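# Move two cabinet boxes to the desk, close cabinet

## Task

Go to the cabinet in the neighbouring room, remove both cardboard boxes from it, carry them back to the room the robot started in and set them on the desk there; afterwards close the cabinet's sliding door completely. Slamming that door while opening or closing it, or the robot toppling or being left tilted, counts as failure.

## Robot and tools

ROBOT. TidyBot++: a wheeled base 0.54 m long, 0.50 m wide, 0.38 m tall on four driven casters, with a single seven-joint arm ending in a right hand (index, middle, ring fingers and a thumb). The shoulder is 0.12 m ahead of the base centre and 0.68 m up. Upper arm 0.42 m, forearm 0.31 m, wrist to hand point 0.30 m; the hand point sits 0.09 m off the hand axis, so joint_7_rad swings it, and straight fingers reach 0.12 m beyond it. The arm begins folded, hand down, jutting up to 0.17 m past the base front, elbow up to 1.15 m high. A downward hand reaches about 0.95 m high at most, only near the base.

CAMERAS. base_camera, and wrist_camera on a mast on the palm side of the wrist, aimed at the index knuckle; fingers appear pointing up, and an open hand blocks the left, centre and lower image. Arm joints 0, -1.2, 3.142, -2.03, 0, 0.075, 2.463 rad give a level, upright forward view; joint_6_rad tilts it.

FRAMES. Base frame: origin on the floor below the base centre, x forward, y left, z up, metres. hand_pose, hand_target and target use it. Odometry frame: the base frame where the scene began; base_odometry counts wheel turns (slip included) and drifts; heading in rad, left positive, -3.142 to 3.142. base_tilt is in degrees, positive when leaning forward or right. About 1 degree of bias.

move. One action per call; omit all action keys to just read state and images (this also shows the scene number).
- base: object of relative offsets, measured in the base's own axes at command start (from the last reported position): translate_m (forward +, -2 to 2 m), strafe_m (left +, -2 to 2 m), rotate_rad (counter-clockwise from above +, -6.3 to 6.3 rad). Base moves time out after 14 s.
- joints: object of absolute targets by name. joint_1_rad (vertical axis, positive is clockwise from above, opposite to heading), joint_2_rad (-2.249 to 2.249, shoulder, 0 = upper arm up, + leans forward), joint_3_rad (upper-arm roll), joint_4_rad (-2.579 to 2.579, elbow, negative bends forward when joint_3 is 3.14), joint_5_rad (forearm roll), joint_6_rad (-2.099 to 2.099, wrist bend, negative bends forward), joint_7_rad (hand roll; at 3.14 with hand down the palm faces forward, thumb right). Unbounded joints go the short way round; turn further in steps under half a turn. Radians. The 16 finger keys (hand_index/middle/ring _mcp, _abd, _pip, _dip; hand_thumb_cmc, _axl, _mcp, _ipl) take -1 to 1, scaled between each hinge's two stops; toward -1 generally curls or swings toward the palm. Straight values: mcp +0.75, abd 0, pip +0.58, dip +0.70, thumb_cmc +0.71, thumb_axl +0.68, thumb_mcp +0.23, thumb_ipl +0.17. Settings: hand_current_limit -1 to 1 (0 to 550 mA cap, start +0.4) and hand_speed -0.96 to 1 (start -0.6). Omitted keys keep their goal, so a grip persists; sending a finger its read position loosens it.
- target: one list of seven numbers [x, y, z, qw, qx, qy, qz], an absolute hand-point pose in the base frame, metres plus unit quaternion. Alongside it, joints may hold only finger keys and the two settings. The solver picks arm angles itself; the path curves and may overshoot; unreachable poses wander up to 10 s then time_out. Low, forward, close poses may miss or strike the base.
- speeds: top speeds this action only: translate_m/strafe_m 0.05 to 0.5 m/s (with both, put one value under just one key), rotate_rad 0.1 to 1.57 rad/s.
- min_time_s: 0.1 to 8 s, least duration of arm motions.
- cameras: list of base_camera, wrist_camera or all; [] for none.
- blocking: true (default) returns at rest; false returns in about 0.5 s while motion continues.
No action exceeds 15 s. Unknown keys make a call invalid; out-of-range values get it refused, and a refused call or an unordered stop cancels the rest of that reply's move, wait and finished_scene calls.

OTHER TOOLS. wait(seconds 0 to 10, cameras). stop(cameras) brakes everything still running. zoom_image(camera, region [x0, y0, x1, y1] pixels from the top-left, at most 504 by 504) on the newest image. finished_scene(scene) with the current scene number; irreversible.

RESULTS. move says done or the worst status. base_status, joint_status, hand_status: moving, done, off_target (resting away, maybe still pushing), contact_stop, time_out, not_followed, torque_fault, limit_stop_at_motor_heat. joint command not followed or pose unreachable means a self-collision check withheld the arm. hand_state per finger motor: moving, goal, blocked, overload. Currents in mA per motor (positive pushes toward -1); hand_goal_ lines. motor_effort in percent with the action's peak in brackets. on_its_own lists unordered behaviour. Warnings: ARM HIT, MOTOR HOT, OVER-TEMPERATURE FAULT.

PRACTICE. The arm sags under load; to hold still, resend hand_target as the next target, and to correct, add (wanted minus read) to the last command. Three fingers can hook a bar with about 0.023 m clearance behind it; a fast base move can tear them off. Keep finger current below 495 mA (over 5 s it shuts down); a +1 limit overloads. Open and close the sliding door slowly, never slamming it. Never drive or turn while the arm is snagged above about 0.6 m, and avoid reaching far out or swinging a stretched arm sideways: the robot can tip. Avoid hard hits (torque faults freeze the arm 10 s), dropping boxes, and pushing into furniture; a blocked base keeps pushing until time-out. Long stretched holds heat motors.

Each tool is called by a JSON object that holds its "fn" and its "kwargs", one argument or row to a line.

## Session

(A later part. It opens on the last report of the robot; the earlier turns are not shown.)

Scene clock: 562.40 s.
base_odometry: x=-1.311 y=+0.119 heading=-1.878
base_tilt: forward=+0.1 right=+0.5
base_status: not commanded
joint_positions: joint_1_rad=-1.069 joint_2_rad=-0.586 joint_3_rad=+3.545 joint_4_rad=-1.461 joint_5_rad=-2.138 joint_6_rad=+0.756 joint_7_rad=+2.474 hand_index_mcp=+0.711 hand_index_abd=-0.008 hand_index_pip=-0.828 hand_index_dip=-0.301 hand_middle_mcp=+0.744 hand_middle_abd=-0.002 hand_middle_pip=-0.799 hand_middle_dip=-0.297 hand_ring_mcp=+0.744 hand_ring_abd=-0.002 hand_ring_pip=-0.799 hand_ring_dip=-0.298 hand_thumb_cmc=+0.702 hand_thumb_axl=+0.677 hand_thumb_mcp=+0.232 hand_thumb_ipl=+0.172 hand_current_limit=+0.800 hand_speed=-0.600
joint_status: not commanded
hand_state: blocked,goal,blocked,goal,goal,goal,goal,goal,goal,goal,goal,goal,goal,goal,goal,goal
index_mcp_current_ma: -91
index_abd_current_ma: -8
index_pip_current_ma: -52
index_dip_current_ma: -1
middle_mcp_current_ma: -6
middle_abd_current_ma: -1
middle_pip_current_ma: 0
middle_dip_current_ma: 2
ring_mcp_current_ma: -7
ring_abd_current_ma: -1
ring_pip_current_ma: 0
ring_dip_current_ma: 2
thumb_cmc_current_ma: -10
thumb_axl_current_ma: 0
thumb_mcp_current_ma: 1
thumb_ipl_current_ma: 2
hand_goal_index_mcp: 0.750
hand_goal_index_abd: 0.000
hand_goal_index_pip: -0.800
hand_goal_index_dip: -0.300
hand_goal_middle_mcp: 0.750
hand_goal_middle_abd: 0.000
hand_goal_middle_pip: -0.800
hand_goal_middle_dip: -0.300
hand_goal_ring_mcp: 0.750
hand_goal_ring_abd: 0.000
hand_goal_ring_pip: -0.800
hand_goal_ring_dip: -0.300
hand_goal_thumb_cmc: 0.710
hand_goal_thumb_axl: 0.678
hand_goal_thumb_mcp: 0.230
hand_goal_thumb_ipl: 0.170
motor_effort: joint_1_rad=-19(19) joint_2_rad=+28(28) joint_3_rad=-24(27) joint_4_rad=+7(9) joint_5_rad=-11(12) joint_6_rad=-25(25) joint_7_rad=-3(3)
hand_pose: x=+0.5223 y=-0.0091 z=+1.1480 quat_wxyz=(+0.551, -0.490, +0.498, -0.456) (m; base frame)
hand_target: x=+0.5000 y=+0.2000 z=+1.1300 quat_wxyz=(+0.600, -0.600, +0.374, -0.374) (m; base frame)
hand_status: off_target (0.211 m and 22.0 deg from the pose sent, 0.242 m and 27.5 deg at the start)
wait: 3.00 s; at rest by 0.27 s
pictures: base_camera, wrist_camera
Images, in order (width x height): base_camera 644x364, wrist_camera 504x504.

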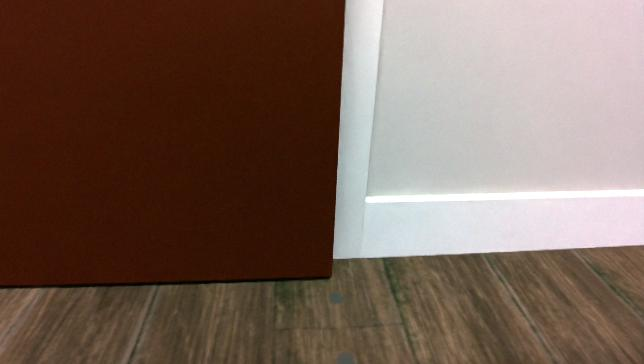

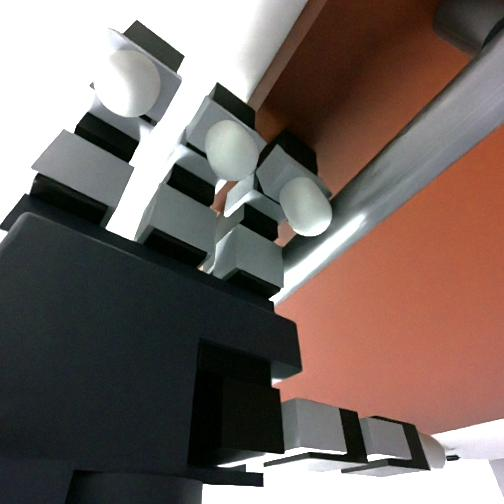

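{"fn": "move", "kwargs": {
  "base": {"strafe_m":0.15},
  "speeds": {"strafe_m":0.06},
  "cameras": ["all"]
}}

Scene clock: 569.73 s.
move: done
base_odometry: x=-1.168 y=+0.074 heading=-1.878
base_tilt: forward=+0.1 right=+0.5
base_status: done
joint_positions: joint_1_rad=-1.070 joint_2_rad=-0.623 joint_3_rad=+3.551 joint_4_rad=-1.444 joint_5_rad=-2.145 joint_6_rad=+0.759 joint_7_rad=+2.482 hand_index_mcp=+0.615 hand_index_abd=+0.030 hand_index_pip=-0.924 hand_index_dip=-0.301 hand_middle_mcp=+0.744 hand_middle_abd=-0.002 hand_middle_pip=-0.799 hand_middle_dip=-0.297 hand_ring_mcp=+0.743 hand_ring_abd=-0.002 hand_ring_pip=-0.799 hand_ring_dip=-0.298 hand_thumb_cmc=+0.702 hand_thumb_axl=+0.677 hand_thumb_mcp=+0.232 hand_thumb_ipl=+0.172 hand_current_limit=+0.800 hand_speed=-0.600
joint_status: not commanded
hand_state: blocked,blocked,blocked,goal,goal,goal,goal,goal,goal,goal,goal,goal,goal,goal,goal,goal
index_mcp_current_ma: -495
index_abd_current_ma: 49
index_pip_current_ma: -415
index_dip_current_ma: -1
middle_mcp_current_ma: -7
middle_abd_current_ma: -1
middle_pip_current_ma: 0
middle_dip_current_ma: 2
ring_mcp_current_ma: -8
ring_abd_current_ma: -1
ring_pip_current_ma: 0
ring_dip_current_ma: 2
thumb_cmc_current_ma: -10
thumb_axl_current_ma: 0
thumb_mcp_current_ma: 1
thumb_ipl_current_ma: 2
hand_goal_index_mcp: 0.750
hand_goal_index_abd: 0.000
hand_goal_index_pip: -0.800
hand_goal_index_dip: -0.300
hand_goal_middle_mcp: 0.750
hand_goal_middle_abd: 0.000
hand_goal_middle_pip: -0.800
hand_goal_middle_dip: -0.300
hand_goal_ring_mcp: 0.750
hand_goal_ring_abd: 0.000
hand_goal_ring_pip: -0.800
hand_goal_ring_dip: -0.300
hand_goal_thumb_cmc: 0.710
hand_goal_thumb_axl: 0.678
hand_goal_thumb_mcp: 0.230
hand_goal_thumb_ipl: 0.170
motor_effort: joint_1_rad=-22(25) joint_2_rad=+42(45) joint_3_rad=-22(26) joint_4_rad=+7(11) joint_5_rad=-9(13) joint_6_rad=-31(37) joint_7_rad=-5(6)
hand_pose: x=+0.5139 y=-0.0296 z=+1.1601 quat_wxyz=(+0.566, -0.471, +0.503, -0.452) (m; base frame)
hand_target: x=+0.5000 y=+0.2000 z=+1.1300 quat_wxyz=(+0.600, -0.600, +0.374, -0.374) (m; base frame)
hand_status: not commanded
pictures: base_camera, wrist_camera
Images, in order (width x height): base_camera 644x364, wrist_camera 504x504.

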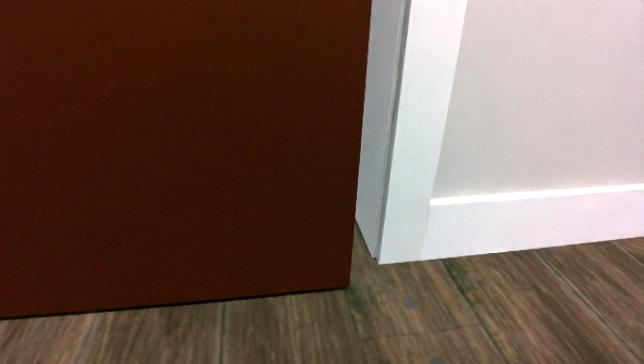

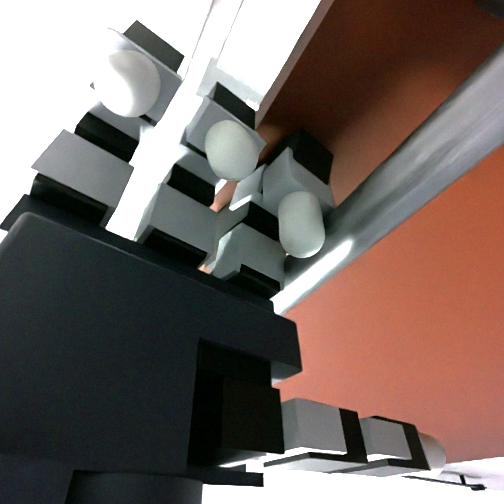

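{"fn": "move", "kwargs": {
  "base": {"translate_m":-0.02,"rotate_rad":0.12},
  "speeds": {"rotate_rad":0.1,"translate_m":0.05},
  "cameras": ["all"]
}}

Scene clock: 578.03 s.
move: time_out
base_odometry: x=-1.162 y=+0.094 heading=-1.767
base_tilt: forward=+0.1 right=+0.5
base_status: translate_m time_out (by the wheels' count: -0.021 of -0.020); rotate_rad time_out (by the wheels' count: +0.112 of +0.120)
joint_positions: joint_1_rad=-1.095 joint_2_rad=-0.590 joint_3_rad=+3.546 joint_4_rad=-1.433 joint_5_rad=-2.166 joint_6_rad=+0.751 joint_7_rad=+2.482 hand_index_mcp=+0.618 hand_index_abd=-0.002 hand_index_pip=-0.924 hand_index_dip=-0.301 hand_middle_mcp=+0.744 hand_middle_abd=-0.002 hand_middle_pip=-0.799 hand_middle_dip=-0.297 hand_ring_mcp=+0.743 hand_ring_abd=-0.002 hand_ring_pip=-0.799 hand_ring_dip=-0.298 hand_thumb_cmc=+0.702 hand_thumb_axl=+0.677 hand_thumb_mcp=+0.232 hand_thumb_ipl=+0.172 hand_current_limit=+0.800 hand_speed=-0.600
joint_status: not commanded
hand_state: blocked,goal,blocked,goal,goal,goal,goal,goal,goal,goal,goal,goal,goal,goal,goal,goal
index_mcp_current_ma: -494
index_abd_current_ma: -1
index_pip_current_ma: -417
index_dip_current_ma: -1
middle_mcp_current_ma: -7
middle_abd_current_ma: -1
middle_pip_current_ma: 0
middle_dip_current_ma: 2
ring_mcp_current_ma: -8
ring_abd_current_ma: -1
ring_pip_current_ma: 0
ring_dip_current_ma: 2
thumb_cmc_current_ma: -10
thumb_axl_current_ma: 0
thumb_mcp_current_ma: 1
thumb_ipl_current_ma: 2
hand_goal_index_mcp: 0.750
hand_goal_index_abd: 0.000
hand_goal_index_pip: -0.800
hand_goal_index_dip: -0.300
hand_goal_middle_mcp: 0.750
hand_goal_middle_abd: 0.000
hand_goal_middle_pip: -0.800
hand_goal_middle_dip: -0.300
hand_goal_ring_mcp: 0.750
hand_goal_ring_abd: 0.000
hand_goal_ring_pip: -0.800
hand_goal_ring_dip: -0.300
hand_goal_thumb_cmc: 0.710
hand_goal_thumb_axl: 0.678
hand_goal_thumb_mcp: 0.230
hand_goal_thumb_ipl: 0.170
motor_effort: joint_1_rad=-16(22) joint_2_rad=+31(42) joint_3_rad=-17(28) joint_4_rad=+6(10) joint_5_rad=-8(14) joint_6_rad=-20(31) joint_7_rad=-2(5)
hand_pose: x=+0.5188 y=+0.0004 z=+1.1610 quat_wxyz=(+0.572, -0.487, +0.492, -0.440) (m; base frame)
hand_target: x=+0.5000 y=+0.2000 z=+1.1300 quat_wxyz=(+0.600, -0.600, +0.374, -0.374) (m; base frame)
hand_status: not commanded
pictures: base_camera, wrist_camera
Images, in order (width x height): base_camera 644x364, wrist_camera 504x504.

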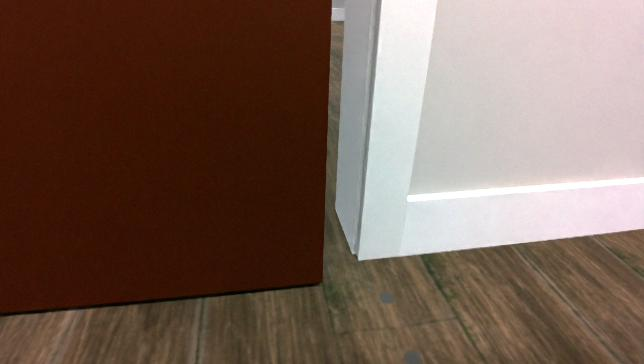

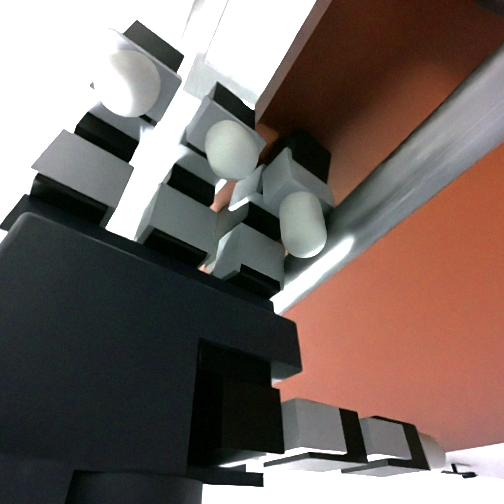

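{"fn": "move", "kwargs": {
  "base": {"translate_m":-0.02},
  "speeds": {"translate_m":0.05},
  "joints": {"hand_current_limit":0.6},
  "cameras": ["all"]
}}

Scene clock: 586.00 s.
move: time_out
base_odometry: x=-1.159 y=+0.113 heading=-1.772
base_tilt: forward=+0.2 right=+0.5
base_status: translate_m time_out (by the wheels' count: -0.019 of -0.020)
joint_positions: joint_1_rad=-1.099 joint_2_rad=-0.554 joint_3_rad=+3.556 joint_4_rad=-1.428 joint_5_rad=-2.168 joint_6_rad=+0.735 joint_7_rad=+2.482 hand_index_mcp=+0.697 hand_index_abd=+0.017 hand_index_pip=-0.876 hand_index_dip=-0.301 hand_middle_mcp=+0.744 hand_middle_abd=-0.002 hand_middle_pip=-0.799 hand_middle_dip=-0.297 hand_ring_mcp=+0.743 hand_ring_abd=-0.002 hand_ring_pip=-0.799 hand_ring_dip=-0.298 hand_thumb_cmc=+0.702 hand_thumb_axl=+0.677 hand_thumb_mcp=+0.232 hand_thumb_ipl=+0.172 hand_current_limit=+0.600 hand_speed=-0.600
joint_status: all done
hand_state: blocked,goal,blocked,goal,goal,goal,goal,goal,goal,goal,goal,goal,goal,goal,goal,goal
index_mcp_current_ma: -142
index_abd_current_ma: 23
index_pip_current_ma: -212
index_dip_current_ma: -1
middle_mcp_current_ma: -7
middle_abd_current_ma: -1
middle_pip_current_ma: 0
middle_dip_current_ma: 2
ring_mcp_current_ma: -8
ring_abd_current_ma: -1
ring_pip_current_ma: 0
ring_dip_current_ma: 2
thumb_cmc_current_ma: -10
thumb_axl_current_ma: 0
thumb_mcp_current_ma: 1
thumb_ipl_current_ma: 2
hand_goal_index_mcp: 0.750
hand_goal_index_abd: 0.000
hand_goal_index_pip: -0.800
hand_goal_index_dip: -0.300
hand_goal_middle_mcp: 0.750
hand_goal_middle_abd: 0.000
hand_goal_middle_pip: -0.800
hand_goal_middle_dip: -0.300
hand_goal_ring_mcp: 0.750
hand_goal_ring_abd: 0.000
hand_goal_ring_pip: -0.800
hand_goal_ring_dip: -0.300
hand_goal_thumb_cmc: 0.710
hand_goal_thumb_axl: 0.678
hand_goal_thumb_mcp: 0.230
hand_goal_thumb_ipl: 0.170
motor_effort: joint_1_rad=-16(17) joint_2_rad=+25(31) joint_3_rad=-21(26) joint_4_rad=+6(7) joint_5_rad=-9(13) joint_6_rad=-20(21) joint_7_rad=-2(2)
hand_pose: x=+0.5289 y=+0.0150 z=+1.1587 quat_wxyz=(+0.566, -0.495, +0.487, -0.444) (m; base frame)
hand_target: x=+0.5000 y=+0.2000 z=+1.1300 quat_wxyz=(+0.600, -0.600, +0.374, -0.374) (m; base frame)
hand_status: not commanded
pictures: base_camera, wrist_camera
Images, in order (width x height): base_camera 644x364, wrist_camera 504x504.

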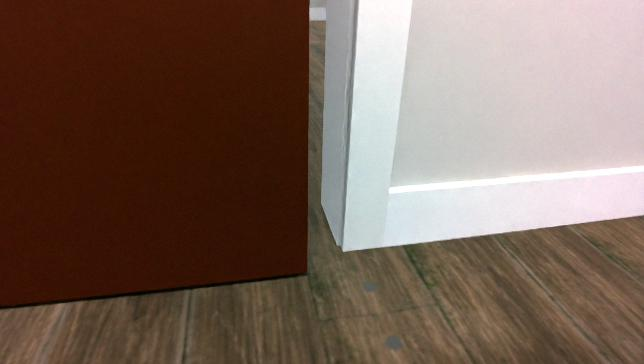

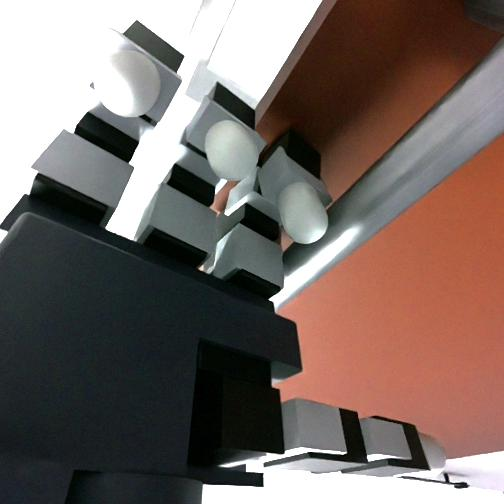

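{"fn": "move", "kwargs": {
  "base": {"translate_m":-0.015,"strafe_m":0.15},
  "speeds": {"translate_m":0.06},
  "cameras": ["all"]
}}

Scene clock: 593.03 s.
move: done
base_odometry: x=-1.010 y=+0.098 heading=-1.772
base_tilt: forward=+0.2 right=+0.5
base_status: done
joint_positions: joint_1_rad=-1.098 joint_2_rad=-0.601 joint_3_rad=+3.565 joint_4_rad=-1.429 joint_5_rad=-2.169 joint_6_rad=+0.736 joint_7_rad=+2.482 hand_index_mcp=+0.606 hand_index_abd=+0.063 hand_index_pip=-0.908 hand_index_dip=-0.301 hand_middle_mcp=+0.744 hand_middle_abd=-0.002 hand_middle_pip=-0.799 hand_middle_dip=-0.297 hand_ring_mcp=+0.743 hand_ring_abd=-0.002 hand_ring_pip=-0.799 hand_ring_dip=-0.298 hand_thumb_cmc=+0.702 hand_thumb_axl=+0.677 hand_thumb_mcp=+0.232 hand_thumb_ipl=+0.172 hand_current_limit=+0.600 hand_speed=-0.600
joint_status: not commanded
hand_state: blocked,blocked,blocked,goal,goal,goal,goal,goal,goal,goal,goal,goal,goal,goal,goal,goal
index_mcp_current_ma: -440
index_abd_current_ma: 135
index_pip_current_ma: -346
index_dip_current_ma: -1
middle_mcp_current_ma: -7
middle_abd_current_ma: -1
middle_pip_current_ma: 0
middle_dip_current_ma: 2
ring_mcp_current_ma: -8
ring_abd_current_ma: -1
ring_pip_current_ma: 0
ring_dip_current_ma: 2
thumb_cmc_current_ma: -10
thumb_axl_current_ma: 0
thumb_mcp_current_ma: 1
thumb_ipl_current_ma: 2
hand_goal_index_mcp: 0.750
hand_goal_index_abd: 0.000
hand_goal_index_pip: -0.800
hand_goal_index_dip: -0.300
hand_goal_middle_mcp: 0.750
hand_goal_middle_abd: 0.000
hand_goal_middle_pip: -0.800
hand_goal_middle_dip: -0.300
hand_goal_ring_mcp: 0.750
hand_goal_ring_abd: 0.000
hand_goal_ring_pip: -0.800
hand_goal_ring_dip: -0.300
hand_goal_thumb_cmc: 0.710
hand_goal_thumb_axl: 0.678
hand_goal_thumb_mcp: 0.230
hand_goal_thumb_ipl: 0.170
motor_effort: joint_1_rad=-20(23) joint_2_rad=+37(41) joint_3_rad=-22(29) joint_4_rad=+4(9) joint_5_rad=-10(13) joint_6_rad=-25(29) joint_7_rad=-3(4)
hand_pose: x=+0.5208 y=-0.0098 z=+1.1652 quat_wxyz=(+0.578, -0.477, +0.495, -0.439) (m; base frame)
hand_target: x=+0.5000 y=+0.2000 z=+1.1300 quat_wxyz=(+0.600, -0.600, +0.374, -0.374) (m; base frame)
hand_status: not commanded
pictures: base_camera, wrist_camera
Images, in order (width x height): base_camera 644x364, wrist_camera 504x504.

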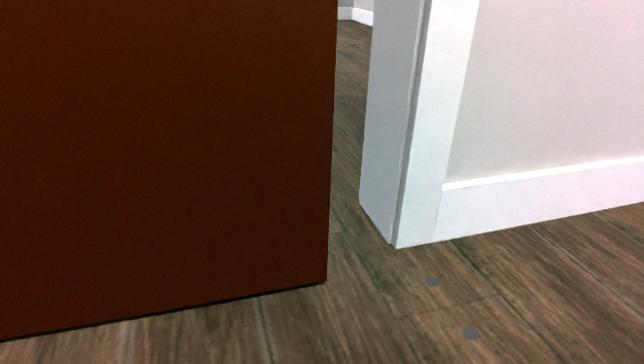

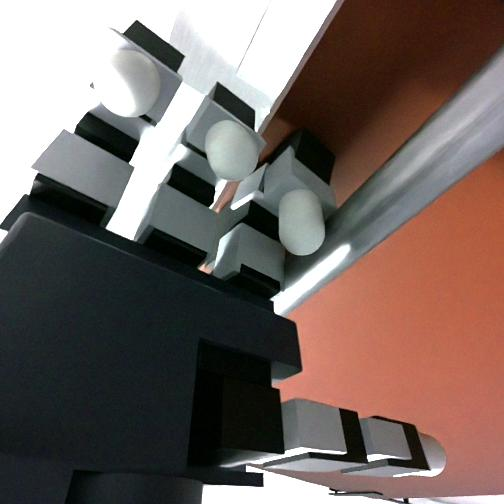

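{"fn": "move", "kwargs": {
  "base": {"strafe_m":-0.12},
  "speeds": {"strafe_m":0.15}
}}

{"fn": "move", "kwargs": {
  "base": {"translate_m":-0.5},
  "cameras": ["all"]
}}

Scene clock: 605.20 s.
move: done
base_odometry: x=-1.128 y=+0.122 heading=-1.773
base_tilt: forward=+0.2 right=+0.5
base_status: done
joint_positions: joint_1_rad=-1.168 joint_2_rad=-0.486 joint_3_rad=+3.489 joint_4_rad=-1.441 joint_5_rad=-2.213 joint_6_rad=+0.673 joint_7_rad=+2.482 hand_index_mcp=+0.693 hand_index_abd=-0.008 hand_index_pip=-0.869 hand_index_dip=-0.301 hand_middle_mcp=+0.744 hand_middle_abd=-0.002 hand_middle_pip=-0.799 hand_middle_dip=-0.297 hand_ring_mcp=+0.743 hand_ring_abd=-0.002 hand_ring_pip=-0.799 hand_ring_dip=-0.298 hand_thumb_cmc=+0.702 hand_thumb_axl=+0.677 hand_thumb_mcp=+0.232 hand_thumb_ipl=+0.172 hand_current_limit=+0.600 hand_speed=-0.600
joint_status: not commanded
hand_state: blocked,goal,blocked,goal,goal,goal,goal,goal,goal,goal,goal,goal,goal,goal,goal,goal
index_mcp_current_ma: -154
index_abd_current_ma: -8
index_pip_current_ma: -184
index_dip_current_ma: -1
middle_mcp_current_ma: -7
middle_abd_current_ma: -1
middle_pip_current_ma: 0
middle_dip_current_ma: 2
ring_mcp_current_ma: -8
ring_abd_current_ma: -1
ring_pip_current_ma: 0
ring_dip_current_ma: 2
thumb_cmc_current_ma: -10
thumb_axl_current_ma: 0
thumb_mcp_current_ma: 1
thumb_ipl_current_ma: 2
hand_goal_index_mcp: 0.750
hand_goal_index_abd: 0.000
hand_goal_index_pip: -0.800
hand_goal_index_dip: -0.300
hand_goal_middle_mcp: 0.750
hand_goal_middle_abd: 0.000
hand_goal_middle_pip: -0.800
hand_goal_middle_dip: -0.300
hand_goal_ring_mcp: 0.750
hand_goal_ring_abd: 0.000
hand_goal_ring_pip: -0.800
hand_goal_ring_dip: -0.300
hand_goal_thumb_cmc: 0.710
hand_goal_thumb_axl: 0.678
hand_goal_thumb_mcp: 0.230
hand_goal_thumb_ipl: 0.170
motor_effort: joint_1_rad=-5(20) joint_2_rad=+10(37) joint_3_rad=-7(22) joint_4_rad=+11(12) joint_5_rad=-1(10) joint_6_rad=-8(25) joint_7_rad=-1(2)
hand_pose: x=+0.5156 y=+0.1241 z=+1.1592 quat_wxyz=(+0.599, -0.547, +0.422, -0.404) (m; base frame)
hand_target: x=+0.5000 y=+0.2000 z=+1.1300 quat_wxyz=(+0.600, -0.600, +0.374, -0.374) (m; base frame)
hand_status: not commanded
pictures: none

Scene clock: 607.53 s.
move: done
base_odometry: x=-1.027 y=+0.612 heading=-1.772
base_tilt: forward=+0.2 right=+0.4
base_status: done
joint_positions: joint_1_rad=-1.208 joint_2_rad=-0.431 joint_3_rad=+3.450 joint_4_rad=-1.462 joint_5_rad=-2.257 joint_6_rad=+0.636 joint_7_rad=+2.482 hand_index_mcp=+0.745 hand_index_abd=-0.003 hand_index_pip=-0.797 hand_index_dip=-0.297 hand_middle_mcp=+0.744 hand_middle_abd=-0.002 hand_middle_pip=-0.799 hand_middle_dip=-0.297 hand_ring_mcp=+0.743 hand_ring_abd=-0.002 hand_ring_pip=-0.799 hand_ring_dip=-0.298 hand_thumb_cmc=+0.702 hand_thumb_axl=+0.677 hand_thumb_mcp=+0.231 hand_thumb_ipl=+0.172 hand_current_limit=+0.600 hand_speed=-0.600
joint_status: not commanded
hand_state: goal,goal,goal,goal,goal,goal,goal,goal,goal,goal,goal,goal,goal,goal,goal,goal
index_mcp_current_ma: -5
index_abd_current_ma: -2
index_pip_current_ma: 3
index_dip_current_ma: 3
middle_mcp_current_ma: -7
middle_abd_current_ma: -1
middle_pip_current_ma: 0
middle_dip_current_ma: 2
ring_mcp_current_ma: -8
ring_abd_current_ma: -1
ring_pip_current_ma: 0
ring_dip_current_ma: 2
thumb_cmc_current_ma: -10
thumb_axl_current_ma: 0
thumb_mcp_current_ma: 1
thumb_ipl_current_ma: 2
hand_goal_index_mcp: 0.750
hand_goal_index_abd: 0.000
hand_goal_index_pip: -0.800
hand_goal_index_dip: -0.300
hand_goal_middle_mcp: 0.750
hand_goal_middle_abd: 0.000
hand_goal_middle_pip: -0.800
hand_goal_middle_dip: -0.300
hand_goal_ring_mcp: 0.750
hand_goal_ring_abd: 0.000
hand_goal_ring_pip: -0.800
hand_goal_ring_dip: -0.300
hand_goal_thumb_cmc: 0.710
hand_goal_thumb_axl: 0.678
hand_goal_thumb_mcp: 0.230
hand_goal_thumb_ipl: 0.170
motor_effort: joint_1_rad=+0(12) joint_2_rad=-2(11) joint_3_rad=-2(20) joint_4_rad=+15(17) joint_5_rad=+3(9) joint_6_rad=-6(15) joint_7_rad=-1(3)
hand_pose: x=+0.4998 y=+0.1979 z=+1.1419 quat_wxyz=(+0.609, -0.586, +0.385, -0.371) (m; base frame)
hand_target: x=+0.5000 y=+0.2000 z=+1.1300 quat_wxyz=(+0.600, -0.600, +0.374, -0.374) (m; base frame)
hand_status: not commanded
pictures: base_camera, wrist_camera
Images, in order (width x height): base_camera 644x364, wrist_camera 504x504.

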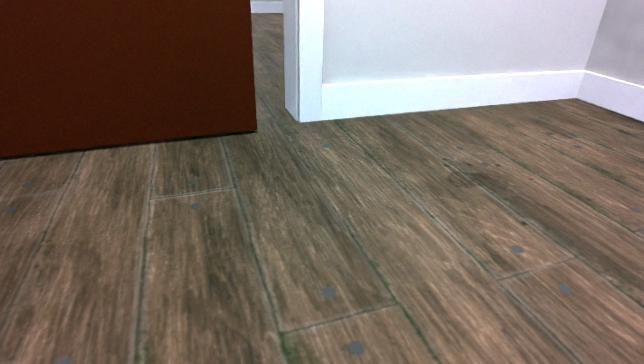

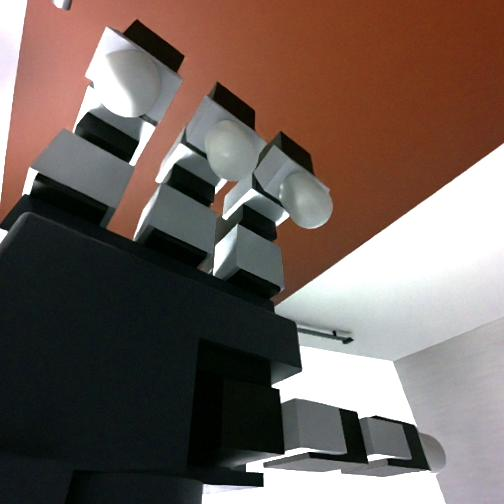

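{"fn": "move", "kwargs": {
  "base": {"rotate_rad":0.29},
  "target": [0.42, 0.0, 1.14, 0.5, -0.5, 0.5, -0.5],
  "min_time_s": 3,
  "cameras": ["all"]
}}

Scene clock: 623.37 s.
move: done
base_odometry: x=-1.027 y=+0.612 heading=-1.482
base_tilt: forward=+0.2 right=+0.4
base_status: done
joint_positions: joint_1_rad=-0.746 joint_2_rad=-0.631 joint_3_rad=+3.218 joint_4_rad=-1.470 joint_5_rad=-2.257 joint_6_rad=+0.889 joint_7_rad=+2.482 hand_index_mcp=+0.745 hand_index_abd=-0.003 hand_index_pip=-0.797 hand_index_dip=-0.297 hand_middle_mcp=+0.744 hand_middle_abd=-0.002 hand_middle_pip=-0.799 hand_middle_dip=-0.297 hand_ring_mcp=+0.743 hand_ring_abd=-0.002 hand_ring_pip=-0.799 hand_ring_dip=-0.298 hand_thumb_cmc=+0.702 hand_thumb_axl=+0.677 hand_thumb_mcp=+0.231 hand_thumb_ipl=+0.172 hand_current_limit=+0.600 hand_speed=-0.600
joint_status: not commanded
hand_state: goal,goal,goal,goal,goal,goal,goal,goal,goal,goal,goal,goal,goal,goal,goal,goal
index_mcp_current_ma: -5
index_abd_current_ma: -2
index_pip_current_ma: 3
index_dip_current_ma: 3
middle_mcp_current_ma: -7
middle_abd_current_ma: -1
middle_pip_current_ma: 0
middle_dip_current_ma: 2
ring_mcp_current_ma: -8
ring_abd_current_ma: -1
ring_pip_current_ma: 0
ring_dip_current_ma: 2
thumb_cmc_current_ma: -10
thumb_axl_current_ma: 0
thumb_mcp_current_ma: 1
thumb_ipl_current_ma: 2
hand_goal_index_mcp: 0.750
hand_goal_index_abd: 0.000
hand_goal_index_pip: -0.800
hand_goal_index_dip: -0.300
hand_goal_middle_mcp: 0.750
hand_goal_middle_abd: 0.000
hand_goal_middle_pip: -0.800
hand_goal_middle_dip: -0.300
hand_goal_ring_mcp: 0.750
hand_goal_ring_abd: 0.000
hand_goal_ring_pip: -0.800
hand_goal_ring_dip: -0.300
hand_goal_thumb_cmc: 0.710
hand_goal_thumb_axl: 0.678
hand_goal_thumb_mcp: 0.230
hand_goal_thumb_ipl: 0.170
motor_effort: joint_1_rad=+1(2) joint_2_rad=+5(6) joint_3_rad=-2(4) joint_4_rad=+13(17) joint_5_rad=+4(4) joint_6_rad=-6(7) joint_7_rad=-1(1)
hand_pose: x=+0.4261 y=+0.0136 z=+1.1573 quat_wxyz=(+0.536, -0.482, +0.504, -0.476) (m; base frame)
hand_target: x=+0.4200 y=+0.0000 z=+1.1400 quat_wxyz=(+0.500, -0.500, +0.500, -0.500) (m; base frame)
hand_status: done (0.023 m and 5.3 deg from the pose sent, 0.213 m and 25.5 deg at the start)
pictures: base_camera, wrist_camera
Images, in order (width x height): base_camera 644x364, wrist_camera 504x504.

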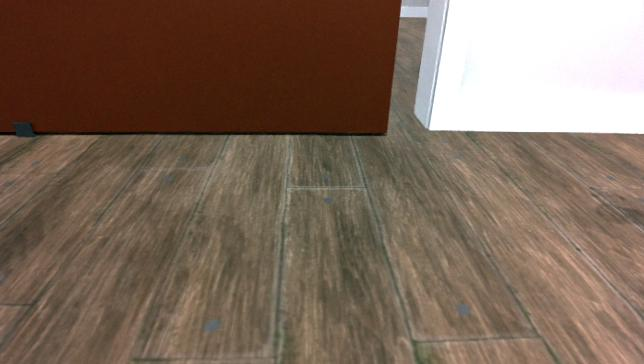

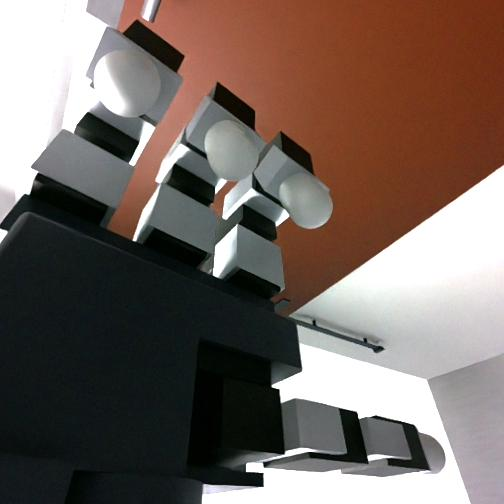

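{"fn": "move", "kwargs": {
  "base": {"strafe_m":-0.13,"rotate_rad":0.03}
}}

{"fn": "move", "kwargs": {
  "base": {"translate_m":0.47},
  "speeds": {"translate_m":0.3},
  "cameras": ["all"]
}}

Scene clock: 630.80 s.
move: done
base_odometry: x=-1.157 y=+0.601 heading=-1.452
base_tilt: forward=+0.1 right=+0.4
base_status: done
joint_positions: joint_1_rad=-0.744 joint_2_rad=-0.641 joint_3_rad=+3.211 joint_4_rad=-1.472 joint_5_rad=-2.257 joint_6_rad=+0.893 joint_7_rad=+2.482 hand_index_mcp=+0.745 hand_index_abd=-0.003 hand_index_pip=-0.797 hand_index_dip=-0.297 hand_middle_mcp=+0.744 hand_middle_abd=-0.002 hand_middle_pip=-0.799 hand_middle_dip=-0.297 hand_ring_mcp=+0.743 hand_ring_abd=-0.002 hand_ring_pip=-0.799 hand_ring_dip=-0.298 hand_thumb_cmc=+0.702 hand_thumb_axl=+0.677 hand_thumb_mcp=+0.231 hand_thumb_ipl=+0.172 hand_current_limit=+0.600 hand_speed=-0.600
joint_status: not commanded
hand_state: goal,goal,goal,goal,goal,goal,goal,goal,goal,goal,goal,goal,goal,goal,goal,goal
index_mcp_current_ma: -5
index_abd_current_ma: -2
index_pip_current_ma: 3
index_dip_current_ma: 3
middle_mcp_current_ma: -7
middle_abd_current_ma: -1
middle_pip_current_ma: 0
middle_dip_current_ma: 2
ring_mcp_current_ma: -8
ring_abd_current_ma: -1
ring_pip_current_ma: 0
ring_dip_current_ma: 2
thumb_cmc_current_ma: -10
thumb_axl_current_ma: 0
thumb_mcp_current_ma: 1
thumb_ipl_current_ma: 2
hand_goal_index_mcp: 0.750
hand_goal_index_abd: 0.000
hand_goal_index_pip: -0.800
hand_goal_index_dip: -0.300
hand_goal_middle_mcp: 0.750
hand_goal_middle_abd: 0.000
hand_goal_middle_pip: -0.800
hand_goal_middle_dip: -0.300
hand_goal_ring_mcp: 0.750
hand_goal_ring_abd: 0.000
hand_goal_ring_pip: -0.800
hand_goal_ring_dip: -0.300
hand_goal_thumb_cmc: 0.710
hand_goal_thumb_axl: 0.678
hand_goal_thumb_mcp: 0.230
hand_goal_thumb_ipl: 0.170
motor_effort: joint_1_rad=+0(1) joint_2_rad=+5(7) joint_3_rad=-1(3) joint_4_rad=+14(15) joint_5_rad=+4(5) joint_6_rad=-7(7) joint_7_rad=-1(1)
hand_pose: x=+0.4215 y=+0.0128 z=+1.1578 quat_wxyz=(+0.538, -0.481, +0.503, -0.476) (m; base frame)
hand_target: x=+0.4200 y=+0.0000 z=+1.1400 quat_wxyz=(+0.500, -0.500, +0.500, -0.500) (m; base frame)
hand_status: not commanded
pictures: none

Scene clock: 633.33 s.
move: done
base_odometry: x=-1.101 y=+0.134 heading=-1.452
base_tilt: forward=+0.2 right=+0.4
base_status: done
joint_positions: joint_1_rad=-0.744 joint_2_rad=-0.641 joint_3_rad=+3.210 joint_4_rad=-1.473 joint_5_rad=-2.257 joint_6_rad=+0.894 joint_7_rad=+2.482 hand_index_mcp=+0.745 hand_index_abd=-0.003 hand_index_pip=-0.797 hand_index_dip=-0.297 hand_middle_mcp=+0.744 hand_middle_abd=-0.002 hand_middle_pip=-0.799 hand_middle_dip=-0.297 hand_ring_mcp=+0.743 hand_ring_abd=-0.002 hand_ring_pip=-0.799 hand_ring_dip=-0.298 hand_thumb_cmc=+0.702 hand_thumb_axl=+0.677 hand_thumb_mcp=+0.231 hand_thumb_ipl=+0.172 hand_current_limit=+0.600 hand_speed=-0.600
joint_status: not commanded
hand_state: goal,goal,goal,goal,goal,goal,goal,goal,goal,goal,goal,goal,goal,goal,goal,goal
index_mcp_current_ma: -6
index_abd_current_ma: -2
index_pip_current_ma: 3
index_dip_current_ma: 3
middle_mcp_current_ma: -7
middle_abd_current_ma: -1
middle_pip_current_ma: 0
middle_dip_current_ma: 2
ring_mcp_current_ma: -8
ring_abd_current_ma: -1
ring_pip_current_ma: 0
ring_dip_current_ma: 2
thumb_cmc_current_ma: -10
thumb_axl_current_ma: 0
thumb_mcp_current_ma: 1
thumb_ipl_current_ma: 2
hand_goal_index_mcp: 0.750
hand_goal_index_abd: 0.000
hand_goal_index_pip: -0.800
hand_goal_index_dip: -0.300
hand_goal_middle_mcp: 0.750
hand_goal_middle_abd: 0.000
hand_goal_middle_pip: -0.800
hand_goal_middle_dip: -0.300
hand_goal_ring_mcp: 0.750
hand_goal_ring_abd: 0.000
hand_goal_ring_pip: -0.800
hand_goal_ring_dip: -0.300
hand_goal_thumb_cmc: 0.710
hand_goal_thumb_axl: 0.678
hand_goal_thumb_mcp: 0.230
hand_goal_thumb_ipl: 0.170
motor_effort: joint_1_rad=+0(1) joint_2_rad=+5(8) joint_3_rad=-2(3) joint_4_rad=+13(15) joint_5_rad=+3(4) joint_6_rad=-6(7) joint_7_rad=-1(1)
hand_pose: x=+0.4214 y=+0.0130 z=+1.1572 quat_wxyz=(+0.537, -0.482, +0.503, -0.476) (m; base frame)
hand_target: x=+0.4200 y=+0.0000 z=+1.1400 quat_wxyz=(+0.500, -0.500, +0.500, -0.500) (m; base frame)
hand_status: not commanded
pictures: base_camera, wrist_camera
Images, in order (width x height): base_camera 644x364, wrist_camera 504x504.

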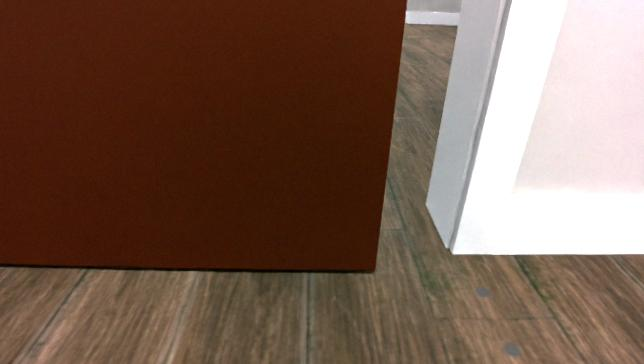

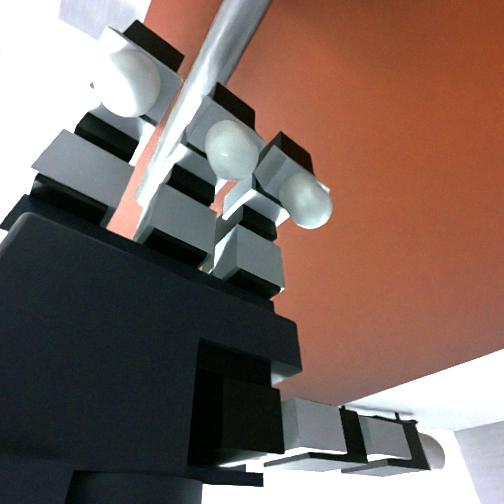

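{"fn": "move", "kwargs": {
  "base": {"strafe_m":-0.1},
  "speeds": {"strafe_m":0.3}
}}

{"fn": "move", "kwargs": {
  "base": {"translate_m":0.108},
  "speeds": {"translate_m":0.08},
  "cameras": ["all"]
}}

Scene clock: 646.03 s.
move: done
base_odometry: x=-1.201 y=+0.122 heading=-1.451
base_tilt: forward=+0.1 right=+0.5
base_status: done
joint_positions: joint_1_rad=-0.744 joint_2_rad=-0.645 joint_3_rad=+3.209 joint_4_rad=-1.474 joint_5_rad=-2.257 joint_6_rad=+0.896 joint_7_rad=+2.482 hand_index_mcp=+0.745 hand_index_abd=-0.003 hand_index_pip=-0.797 hand_index_dip=-0.297 hand_middle_mcp=+0.744 hand_middle_abd=-0.002 hand_middle_pip=-0.799 hand_middle_dip=-0.297 hand_ring_mcp=+0.743 hand_ring_abd=-0.002 hand_ring_pip=-0.799 hand_ring_dip=-0.298 hand_thumb_cmc=+0.702 hand_thumb_axl=+0.677 hand_thumb_mcp=+0.231 hand_thumb_ipl=+0.172 hand_current_limit=+0.600 hand_speed=-0.600
joint_status: not commanded
hand_state: goal,goal,goal,goal,goal,goal,goal,goal,goal,goal,goal,goal,goal,goal,goal,goal
index_mcp_current_ma: -6
index_abd_current_ma: -2
index_pip_current_ma: 3
index_dip_current_ma: 3
middle_mcp_current_ma: -7
middle_abd_current_ma: -1
middle_pip_current_ma: 0
middle_dip_current_ma: 2
ring_mcp_current_ma: -8
ring_abd_current_ma: -1
ring_pip_current_ma: 0
ring_dip_current_ma: 2
thumb_cmc_current_ma: -10
thumb_axl_current_ma: 0
thumb_mcp_current_ma: 1
thumb_ipl_current_ma: 2
hand_goal_index_mcp: 0.750
hand_goal_index_abd: 0.000
hand_goal_index_pip: -0.800
hand_goal_index_dip: -0.300
hand_goal_middle_mcp: 0.750
hand_goal_middle_abd: 0.000
hand_goal_middle_pip: -0.800
hand_goal_middle_dip: -0.300
hand_goal_ring_mcp: 0.750
hand_goal_ring_abd: 0.000
hand_goal_ring_pip: -0.800
hand_goal_ring_dip: -0.300
hand_goal_thumb_cmc: 0.710
hand_goal_thumb_axl: 0.678
hand_goal_thumb_mcp: 0.230
hand_goal_thumb_ipl: 0.170
motor_effort: joint_1_rad=+0(1) joint_2_rad=+5(7) joint_3_rad=-2(4) joint_4_rad=+14(14) joint_5_rad=+4(4) joint_6_rad=-7(7) joint_7_rad=-1(1)
hand_pose: x=+0.4197 y=+0.0123 z=+1.1578 quat_wxyz=(+0.538, -0.481, +0.502, -0.476) (m; base frame)
hand_target: x=+0.4200 y=+0.0000 z=+1.1400 quat_wxyz=(+0.500, -0.500, +0.500, -0.500) (m; base frame)
hand_status: not commanded
pictures: none

Scene clock: 647.90 s.
move: done
base_odometry: x=-1.188 y=+0.014 heading=-1.451
base_tilt: forward=+0.2 right=+0.4
base_status: done
joint_positions: joint_1_rad=-0.743 joint_2_rad=-0.644 joint_3_rad=+3.208 joint_4_rad=-1.474 joint_5_rad=-2.257 joint_6_rad=+0.896 joint_7_rad=+2.482 hand_index_mcp=+0.745 hand_index_abd=-0.003 hand_index_pip=-0.797 hand_index_dip=-0.297 hand_middle_mcp=+0.744 hand_middle_abd=-0.002 hand_middle_pip=-0.799 hand_middle_dip=-0.297 hand_ring_mcp=+0.743 hand_ring_abd=-0.002 hand_ring_pip=-0.799 hand_ring_dip=-0.298 hand_thumb_cmc=+0.702 hand_thumb_axl=+0.677 hand_thumb_mcp=+0.231 hand_thumb_ipl=+0.172 hand_current_limit=+0.600 hand_speed=-0.600
joint_status: not commanded
hand_state: goal,goal,goal,goal,goal,goal,goal,goal,goal,goal,goal,goal,goal,goal,goal,goal
index_mcp_current_ma: -6
index_abd_current_ma: -2
index_pip_current_ma: 3
index_dip_current_ma: 3
middle_mcp_current_ma: -7
middle_abd_current_ma: -1
middle_pip_current_ma: 0
middle_dip_current_ma: 2
ring_mcp_current_ma: -8
ring_abd_current_ma: -1
ring_pip_current_ma: 0
ring_dip_current_ma: 2
thumb_cmc_current_ma: -10
thumb_axl_current_ma: 0
thumb_mcp_current_ma: 1
thumb_ipl_current_ma: 2
hand_goal_index_mcp: 0.750
hand_goal_index_abd: 0.000
hand_goal_index_pip: -0.800
hand_goal_index_dip: -0.300
hand_goal_middle_mcp: 0.750
hand_goal_middle_abd: 0.000
hand_goal_middle_pip: -0.800
hand_goal_middle_dip: -0.300
hand_goal_ring_mcp: 0.750
hand_goal_ring_abd: 0.000
hand_goal_ring_pip: -0.800
hand_goal_ring_dip: -0.300
hand_goal_thumb_cmc: 0.710
hand_goal_thumb_axl: 0.678
hand_goal_thumb_mcp: 0.230
hand_goal_thumb_ipl: 0.170
motor_effort: joint_1_rad=+1(1) joint_2_rad=+5(9) joint_3_rad=-1(3) joint_4_rad=+14(14) joint_5_rad=+4(4) joint_6_rad=-6(7) joint_7_rad=-1(1)
hand_pose: x=+0.4200 y=+0.0127 z=+1.1574 quat_wxyz=(+0.538, -0.481, +0.502, -0.476) (m; base frame)
hand_target: x=+0.4200 y=+0.0000 z=+1.1400 quat_wxyz=(+0.500, -0.500, +0.500, -0.500) (m; base frame)
hand_status: not commanded
pictures: base_camera, wrist_camera
Images, in order (width x height): base_camera 644x364, wrist_camera 504x504.

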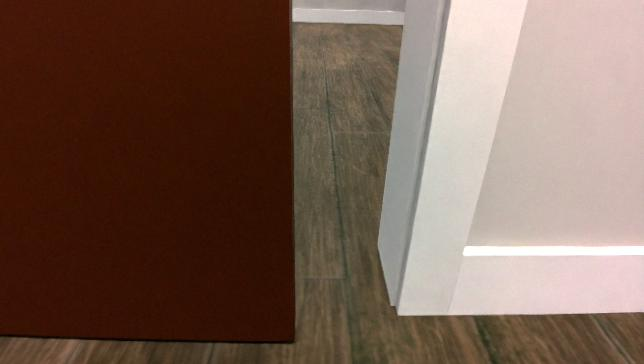

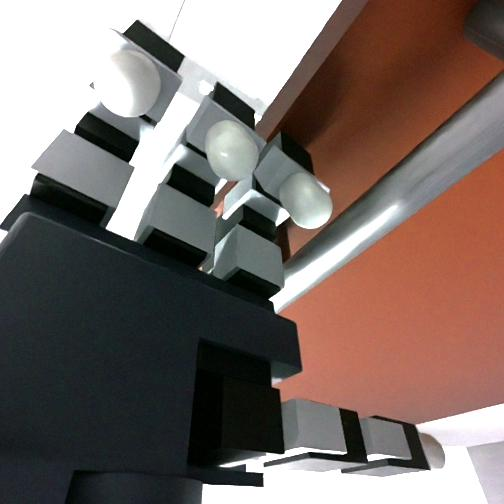

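{"fn": "move", "kwargs": {
  "base": {"strafe_m":0.03},
  "target": [0.42, 0.15, 1.14, 0.561, -0.561, 0.43, -0.43],
  "speeds": {"strafe_m":0.06},
  "min_time_s": 4,
  "cameras": ["all"]
}}

Scene clock: 654.87 s.
move: off_target
base_odometry: x=-1.158 y=+0.018 heading=-1.452
base_tilt: forward=+0.1 right=+0.4
base_status: done
joint_positions: joint_1_rad=-0.745 joint_2_rad=-0.641 joint_3_rad=+3.207 joint_4_rad=-1.474 joint_5_rad=-2.228 joint_6_rad=+0.908 joint_7_rad=+2.482 hand_index_mcp=+0.739 hand_index_abd=+0.002 hand_index_pip=-0.797 hand_index_dip=-0.300 hand_middle_mcp=+0.744 hand_middle_abd=-0.002 hand_middle_pip=-0.799 hand_middle_dip=-0.297 hand_ring_mcp=+0.743 hand_ring_abd=-0.002 hand_ring_pip=-0.799 hand_ring_dip=-0.298 hand_thumb_cmc=+0.702 hand_thumb_axl=+0.677 hand_thumb_mcp=+0.231 hand_thumb_ipl=+0.172 hand_current_limit=+0.600 hand_speed=-0.600
joint_status: not commanded
hand_state: goal,goal,goal,goal,goal,goal,goal,goal,goal,goal,goal,goal,goal,goal,goal,goal
index_mcp_current_ma: -17
index_abd_current_ma: 1
index_pip_current_ma: 3
index_dip_current_ma: 0
middle_mcp_current_ma: -7
middle_abd_current_ma: -1
middle_pip_current_ma: 0
middle_dip_current_ma: 2
ring_mcp_current_ma: -8
ring_abd_current_ma: -1
ring_pip_current_ma: 0
ring_dip_current_ma: 2
thumb_cmc_current_ma: -10
thumb_axl_current_ma: 0
thumb_mcp_current_ma: 1
thumb_ipl_current_ma: 2
hand_goal_index_mcp: 0.750
hand_goal_index_abd: 0.000
hand_goal_index_pip: -0.800
hand_goal_index_dip: -0.300
hand_goal_middle_mcp: 0.750
hand_goal_middle_abd: 0.000
hand_goal_middle_pip: -0.800
hand_goal_middle_dip: -0.300
hand_goal_ring_mcp: 0.750
hand_goal_ring_abd: 0.000
hand_goal_ring_pip: -0.800
hand_goal_ring_dip: -0.300
hand_goal_thumb_cmc: 0.710
hand_goal_thumb_axl: 0.678
hand_goal_thumb_mcp: 0.230
hand_goal_thumb_ipl: 0.170
motor_effort: joint_1_rad=-11(11) joint_2_rad=+21(22) joint_3_rad=-18(18) joint_4_rad=+9(15) joint_5_rad=-10(10) joint_6_rad=-20(20) joint_7_rad=-2(2)
hand_pose: x=+0.4219 y=+0.0050 z=+1.1571 quat_wxyz=(+0.527, -0.480, +0.503, -0.488) (m; base frame)
hand_target: x=+0.4200 y=+0.1500 z=+1.1400 quat_wxyz=(+0.561, -0.561, +0.430, -0.430) (m; base frame)
hand_status: off_target (0.146 m and 14.7 deg from the pose sent, 0.138 m and 13.7 deg at the start)
pictures: base_camera, wrist_camera
Images, in order (width x height): base_camera 644x364, wrist_camera 504x504.

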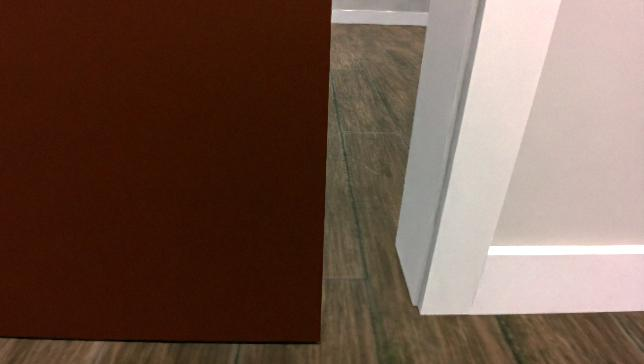

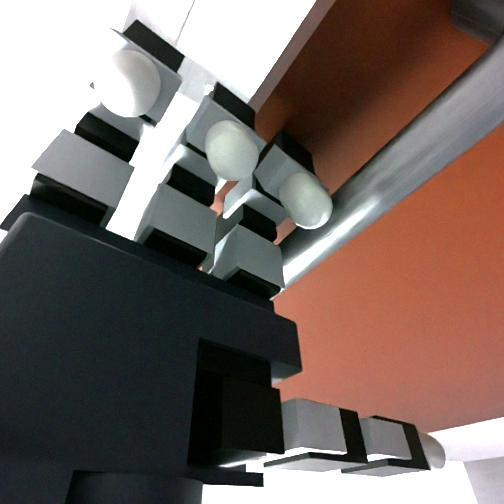

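{"fn": "move", "kwargs": {
  "base": {"strafe_m":0.12},
  "speeds": {"strafe_m":0.06},
  "cameras": ["all"]
}}

Scene clock: 660.40 s.
move: done
base_odometry: x=-1.039 y=+0.032 heading=-1.452
base_tilt: forward=+0.2 right=+0.4
base_status: done
joint_positions: joint_1_rad=-0.750 joint_2_rad=-0.636 joint_3_rad=+3.198 joint_4_rad=-1.462 joint_5_rad=-2.197 joint_6_rad=+0.936 joint_7_rad=+2.482 hand_index_mcp=+0.729 hand_index_abd=+0.002 hand_index_pip=-0.803 hand_index_dip=-0.300 hand_middle_mcp=+0.744 hand_middle_abd=-0.002 hand_middle_pip=-0.799 hand_middle_dip=-0.297 hand_ring_mcp=+0.743 hand_ring_abd=-0.002 hand_ring_pip=-0.799 hand_ring_dip=-0.298 hand_thumb_cmc=+0.702 hand_thumb_axl=+0.677 hand_thumb_mcp=+0.231 hand_thumb_ipl=+0.172 hand_current_limit=+0.600 hand_speed=-0.600
joint_status: not commanded
hand_state: blocked,goal,goal,goal,goal,goal,goal,goal,goal,goal,goal,goal,goal,goal,goal,goal
index_mcp_current_ma: -39
index_abd_current_ma: 1
index_pip_current_ma: -2
index_dip_current_ma: 0
middle_mcp_current_ma: -7
middle_abd_current_ma: -1
middle_pip_current_ma: 0
middle_dip_current_ma: 2
ring_mcp_current_ma: -8
ring_abd_current_ma: -1
ring_pip_current_ma: 0
ring_dip_current_ma: 2
thumb_cmc_current_ma: -10
thumb_axl_current_ma: 0
thumb_mcp_current_ma: 1
thumb_ipl_current_ma: 2
hand_goal_index_mcp: 0.750
hand_goal_index_abd: 0.000
hand_goal_index_pip: -0.800
hand_goal_index_dip: -0.300
hand_goal_middle_mcp: 0.750
hand_goal_middle_abd: 0.000
hand_goal_middle_pip: -0.800
hand_goal_middle_dip: -0.300
hand_goal_ring_mcp: 0.750
hand_goal_ring_abd: 0.000
hand_goal_ring_pip: -0.800
hand_goal_ring_dip: -0.300
hand_goal_thumb_cmc: 0.710
hand_goal_thumb_axl: 0.678
hand_goal_thumb_mcp: 0.230
hand_goal_thumb_ipl: 0.170
motor_effort: joint_1_rad=-12(15) joint_2_rad=+23(28) joint_3_rad=-19(24) joint_4_rad=+7(9) joint_5_rad=-11(15) joint_6_rad=-21(26) joint_7_rad=-2(3)
hand_pose: x=+0.4208 y=-0.0013 z=+1.1599 quat_wxyz=(+0.518, -0.478, +0.505, -0.498) (m; base frame)
hand_target: x=+0.4200 y=+0.1500 z=+1.1400 quat_wxyz=(+0.561, -0.561, +0.430, -0.430) (m; base frame)
hand_status: not commanded
pictures: base_camera, wrist_camera
Images, in order (width x height): base_camera 644x364, wrist_camera 504x504.

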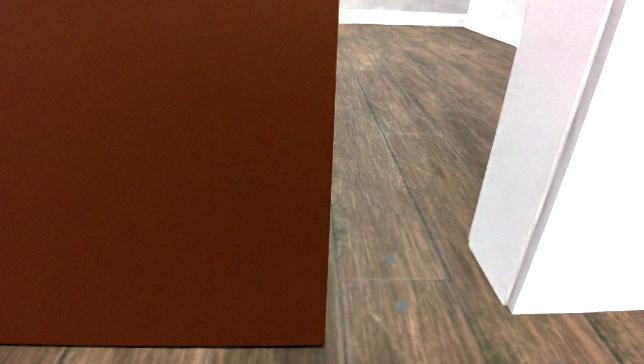

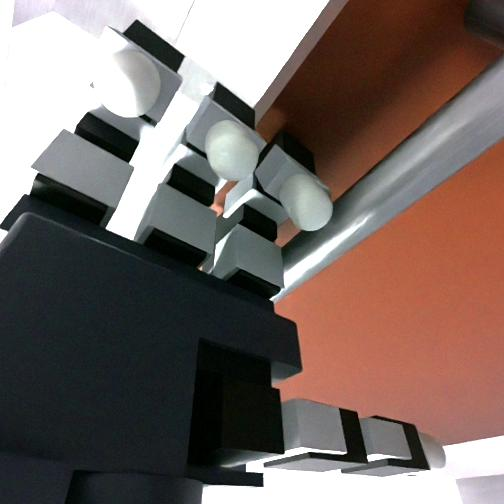

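{"fn": "move", "kwargs": {
  "base": {"strafe_m":0.25},
  "speeds": {"strafe_m":0.08},
  "cameras": ["all"]
}}

Scene clock: 667.00 s.
move: done
base_odometry: x=-0.792 y=+0.062 heading=-1.451
base_tilt: forward=+0.1 right=+0.5
base_status: done
joint_positions: joint_1_rad=-0.753 joint_2_rad=-0.646 joint_3_rad=+3.188 joint_4_rad=-1.454 joint_5_rad=-2.183 joint_6_rad=+0.952 joint_7_rad=+2.482 hand_index_mcp=+0.693 hand_index_abd=-0.003 hand_index_pip=-0.862 hand_index_dip=-0.300 hand_middle_mcp=+0.744 hand_middle_abd=-0.002 hand_middle_pip=-0.799 hand_middle_dip=-0.297 hand_ring_mcp=+0.743 hand_ring_abd=-0.002 hand_ring_pip=-0.799 hand_ring_dip=-0.298 hand_thumb_cmc=+0.702 hand_thumb_axl=+0.677 hand_thumb_mcp=+0.231 hand_thumb_ipl=+0.172 hand_current_limit=+0.600 hand_speed=-0.600
joint_status: not commanded
hand_state: blocked,goal,blocked,goal,goal,goal,goal,goal,goal,goal,goal,goal,goal,goal,goal,goal
index_mcp_current_ma: -156
index_abd_current_ma: -2
index_pip_current_ma: -159
index_dip_current_ma: 0
middle_mcp_current_ma: -7
middle_abd_current_ma: -1
middle_pip_current_ma: 0
middle_dip_current_ma: 2
ring_mcp_current_ma: -8
ring_abd_current_ma: -1
ring_pip_current_ma: 0
ring_dip_current_ma: 2
thumb_cmc_current_ma: -10
thumb_axl_current_ma: 0
thumb_mcp_current_ma: 1
thumb_ipl_current_ma: 2
hand_goal_index_mcp: 0.750
hand_goal_index_abd: 0.000
hand_goal_index_pip: -0.800
hand_goal_index_dip: -0.300
hand_goal_middle_mcp: 0.750
hand_goal_middle_abd: 0.000
hand_goal_middle_pip: -0.800
hand_goal_middle_dip: -0.300
hand_goal_ring_mcp: 0.750
hand_goal_ring_abd: 0.000
hand_goal_ring_pip: -0.800
hand_goal_ring_dip: -0.300
hand_goal_thumb_cmc: 0.710
hand_goal_thumb_axl: 0.678
hand_goal_thumb_mcp: 0.230
hand_goal_thumb_ipl: 0.170
motor_effort: joint_1_rad=-11(16) joint_2_rad=+26(34) joint_3_rad=-16(26) joint_4_rad=+6(8) joint_5_rad=-11(16) joint_6_rad=-21(28) joint_7_rad=-2(3)
hand_pose: x=+0.4146 y=-0.0066 z=+1.1643 quat_wxyz=(+0.518, -0.474, +0.504, -0.503) (m; base frame)
hand_target: x=+0.4200 y=+0.1500 z=+1.1400 quat_wxyz=(+0.561, -0.561, +0.430, -0.430) (m; base frame)
hand_status: not commanded
pictures: base_camera, wrist_camera
Images, in order (width x height): base_camera 644x364, wrist_camera 504x504.

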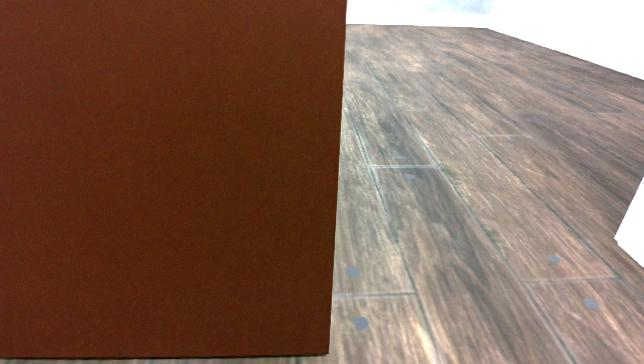

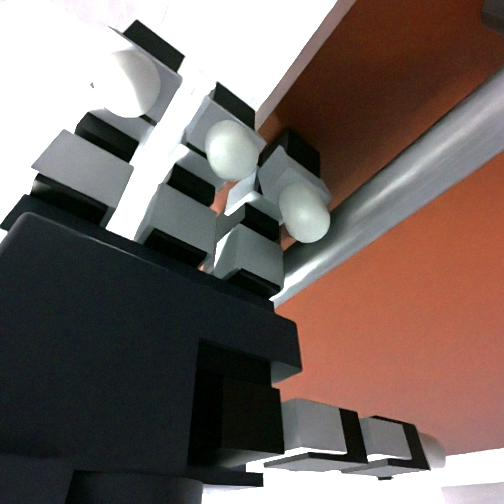

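{"fn": "move", "kwargs": {
  "base": {"strafe_m":0.25, "translate_m":-0.022},
  "speeds": {"strafe_m":0.08},
  "cameras": ["all"]
}}

Scene clock: 674.43 s.
move: done
base_odometry: x=-0.546 y=+0.113 heading=-1.451
base_tilt: forward=+0.1 right=+0.5
base_status: done
joint_positions: joint_1_rad=-0.757 joint_2_rad=-0.633 joint_3_rad=+3.186 joint_4_rad=-1.448 joint_5_rad=-2.178 joint_6_rad=+0.959 joint_7_rad=+2.482 hand_index_mcp=+0.705 hand_index_abd=+0.006 hand_index_pip=-0.859 hand_index_dip=-0.300 hand_middle_mcp=+0.744 hand_middle_abd=-0.002 hand_middle_pip=-0.799 hand_middle_dip=-0.297 hand_ring_mcp=+0.743 hand_ring_abd=-0.002 hand_ring_pip=-0.799 hand_ring_dip=-0.298 hand_thumb_cmc=+0.702 hand_thumb_axl=+0.677 hand_thumb_mcp=+0.231 hand_thumb_ipl=+0.172 hand_current_limit=+0.600 hand_speed=-0.600
joint_status: not commanded
hand_state: blocked,goal,blocked,goal,goal,goal,goal,goal,goal,goal,goal,goal,goal,goal,goal,goal
index_mcp_current_ma: -113
index_abd_current_ma: 6
index_pip_current_ma: -150
index_dip_current_ma: 0
middle_mcp_current_ma: -7
middle_abd_current_ma: -1
middle_pip_current_ma: 0
middle_dip_current_ma: 2
ring_mcp_current_ma: -8
ring_abd_current_ma: -1
ring_pip_current_ma: 0
ring_dip_current_ma: 2
thumb_cmc_current_ma: -10
thumb_axl_current_ma: 0
thumb_mcp_current_ma: 1
thumb_ipl_current_ma: 2
hand_goal_index_mcp: 0.750
hand_goal_index_abd: 0.000
hand_goal_index_pip: -0.800
hand_goal_index_dip: -0.300
hand_goal_middle_mcp: 0.750
hand_goal_middle_abd: 0.000
hand_goal_middle_pip: -0.800
hand_goal_middle_dip: -0.300
hand_goal_ring_mcp: 0.750
hand_goal_ring_abd: 0.000
hand_goal_ring_pip: -0.800
hand_goal_ring_dip: -0.300
hand_goal_thumb_cmc: 0.710
hand_goal_thumb_axl: 0.678
hand_goal_thumb_mcp: 0.230
hand_goal_thumb_ipl: 0.170
motor_effort: joint_1_rad=-11(16) joint_2_rad=+22(33) joint_3_rad=-17(25) joint_4_rad=+4(7) joint_5_rad=-11(16) joint_6_rad=-17(29) joint_7_rad=-1(3)
hand_pose: x=+0.4181 y=-0.0031 z=+1.1641 quat_wxyz=(+0.514, -0.477, +0.504, -0.504) (m; base frame)
hand_target: x=+0.4200 y=+0.1500 z=+1.1400 quat_wxyz=(+0.561, -0.561, +0.430, -0.430) (m; base frame)
hand_status: not commanded
pictures: base_camera, wrist_camera
Images, in order (width x height): base_camera 644x364, wrist_camera 504x504.

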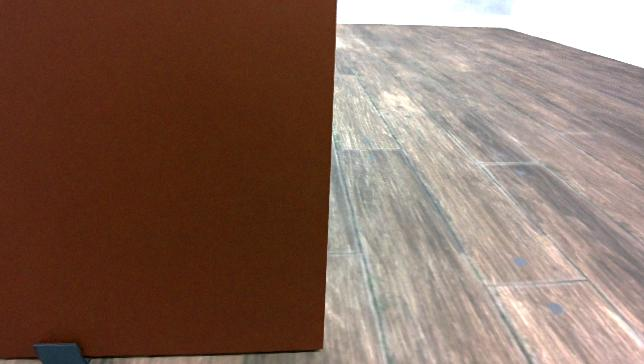

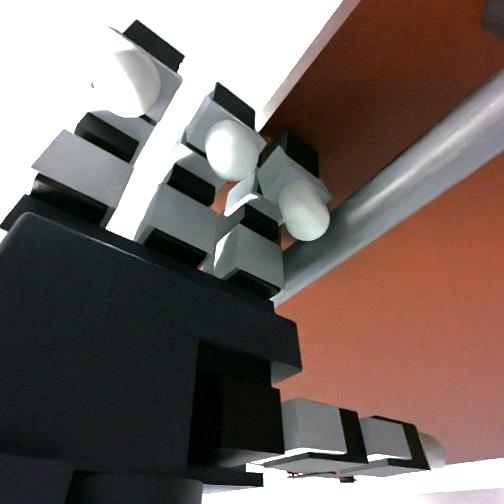

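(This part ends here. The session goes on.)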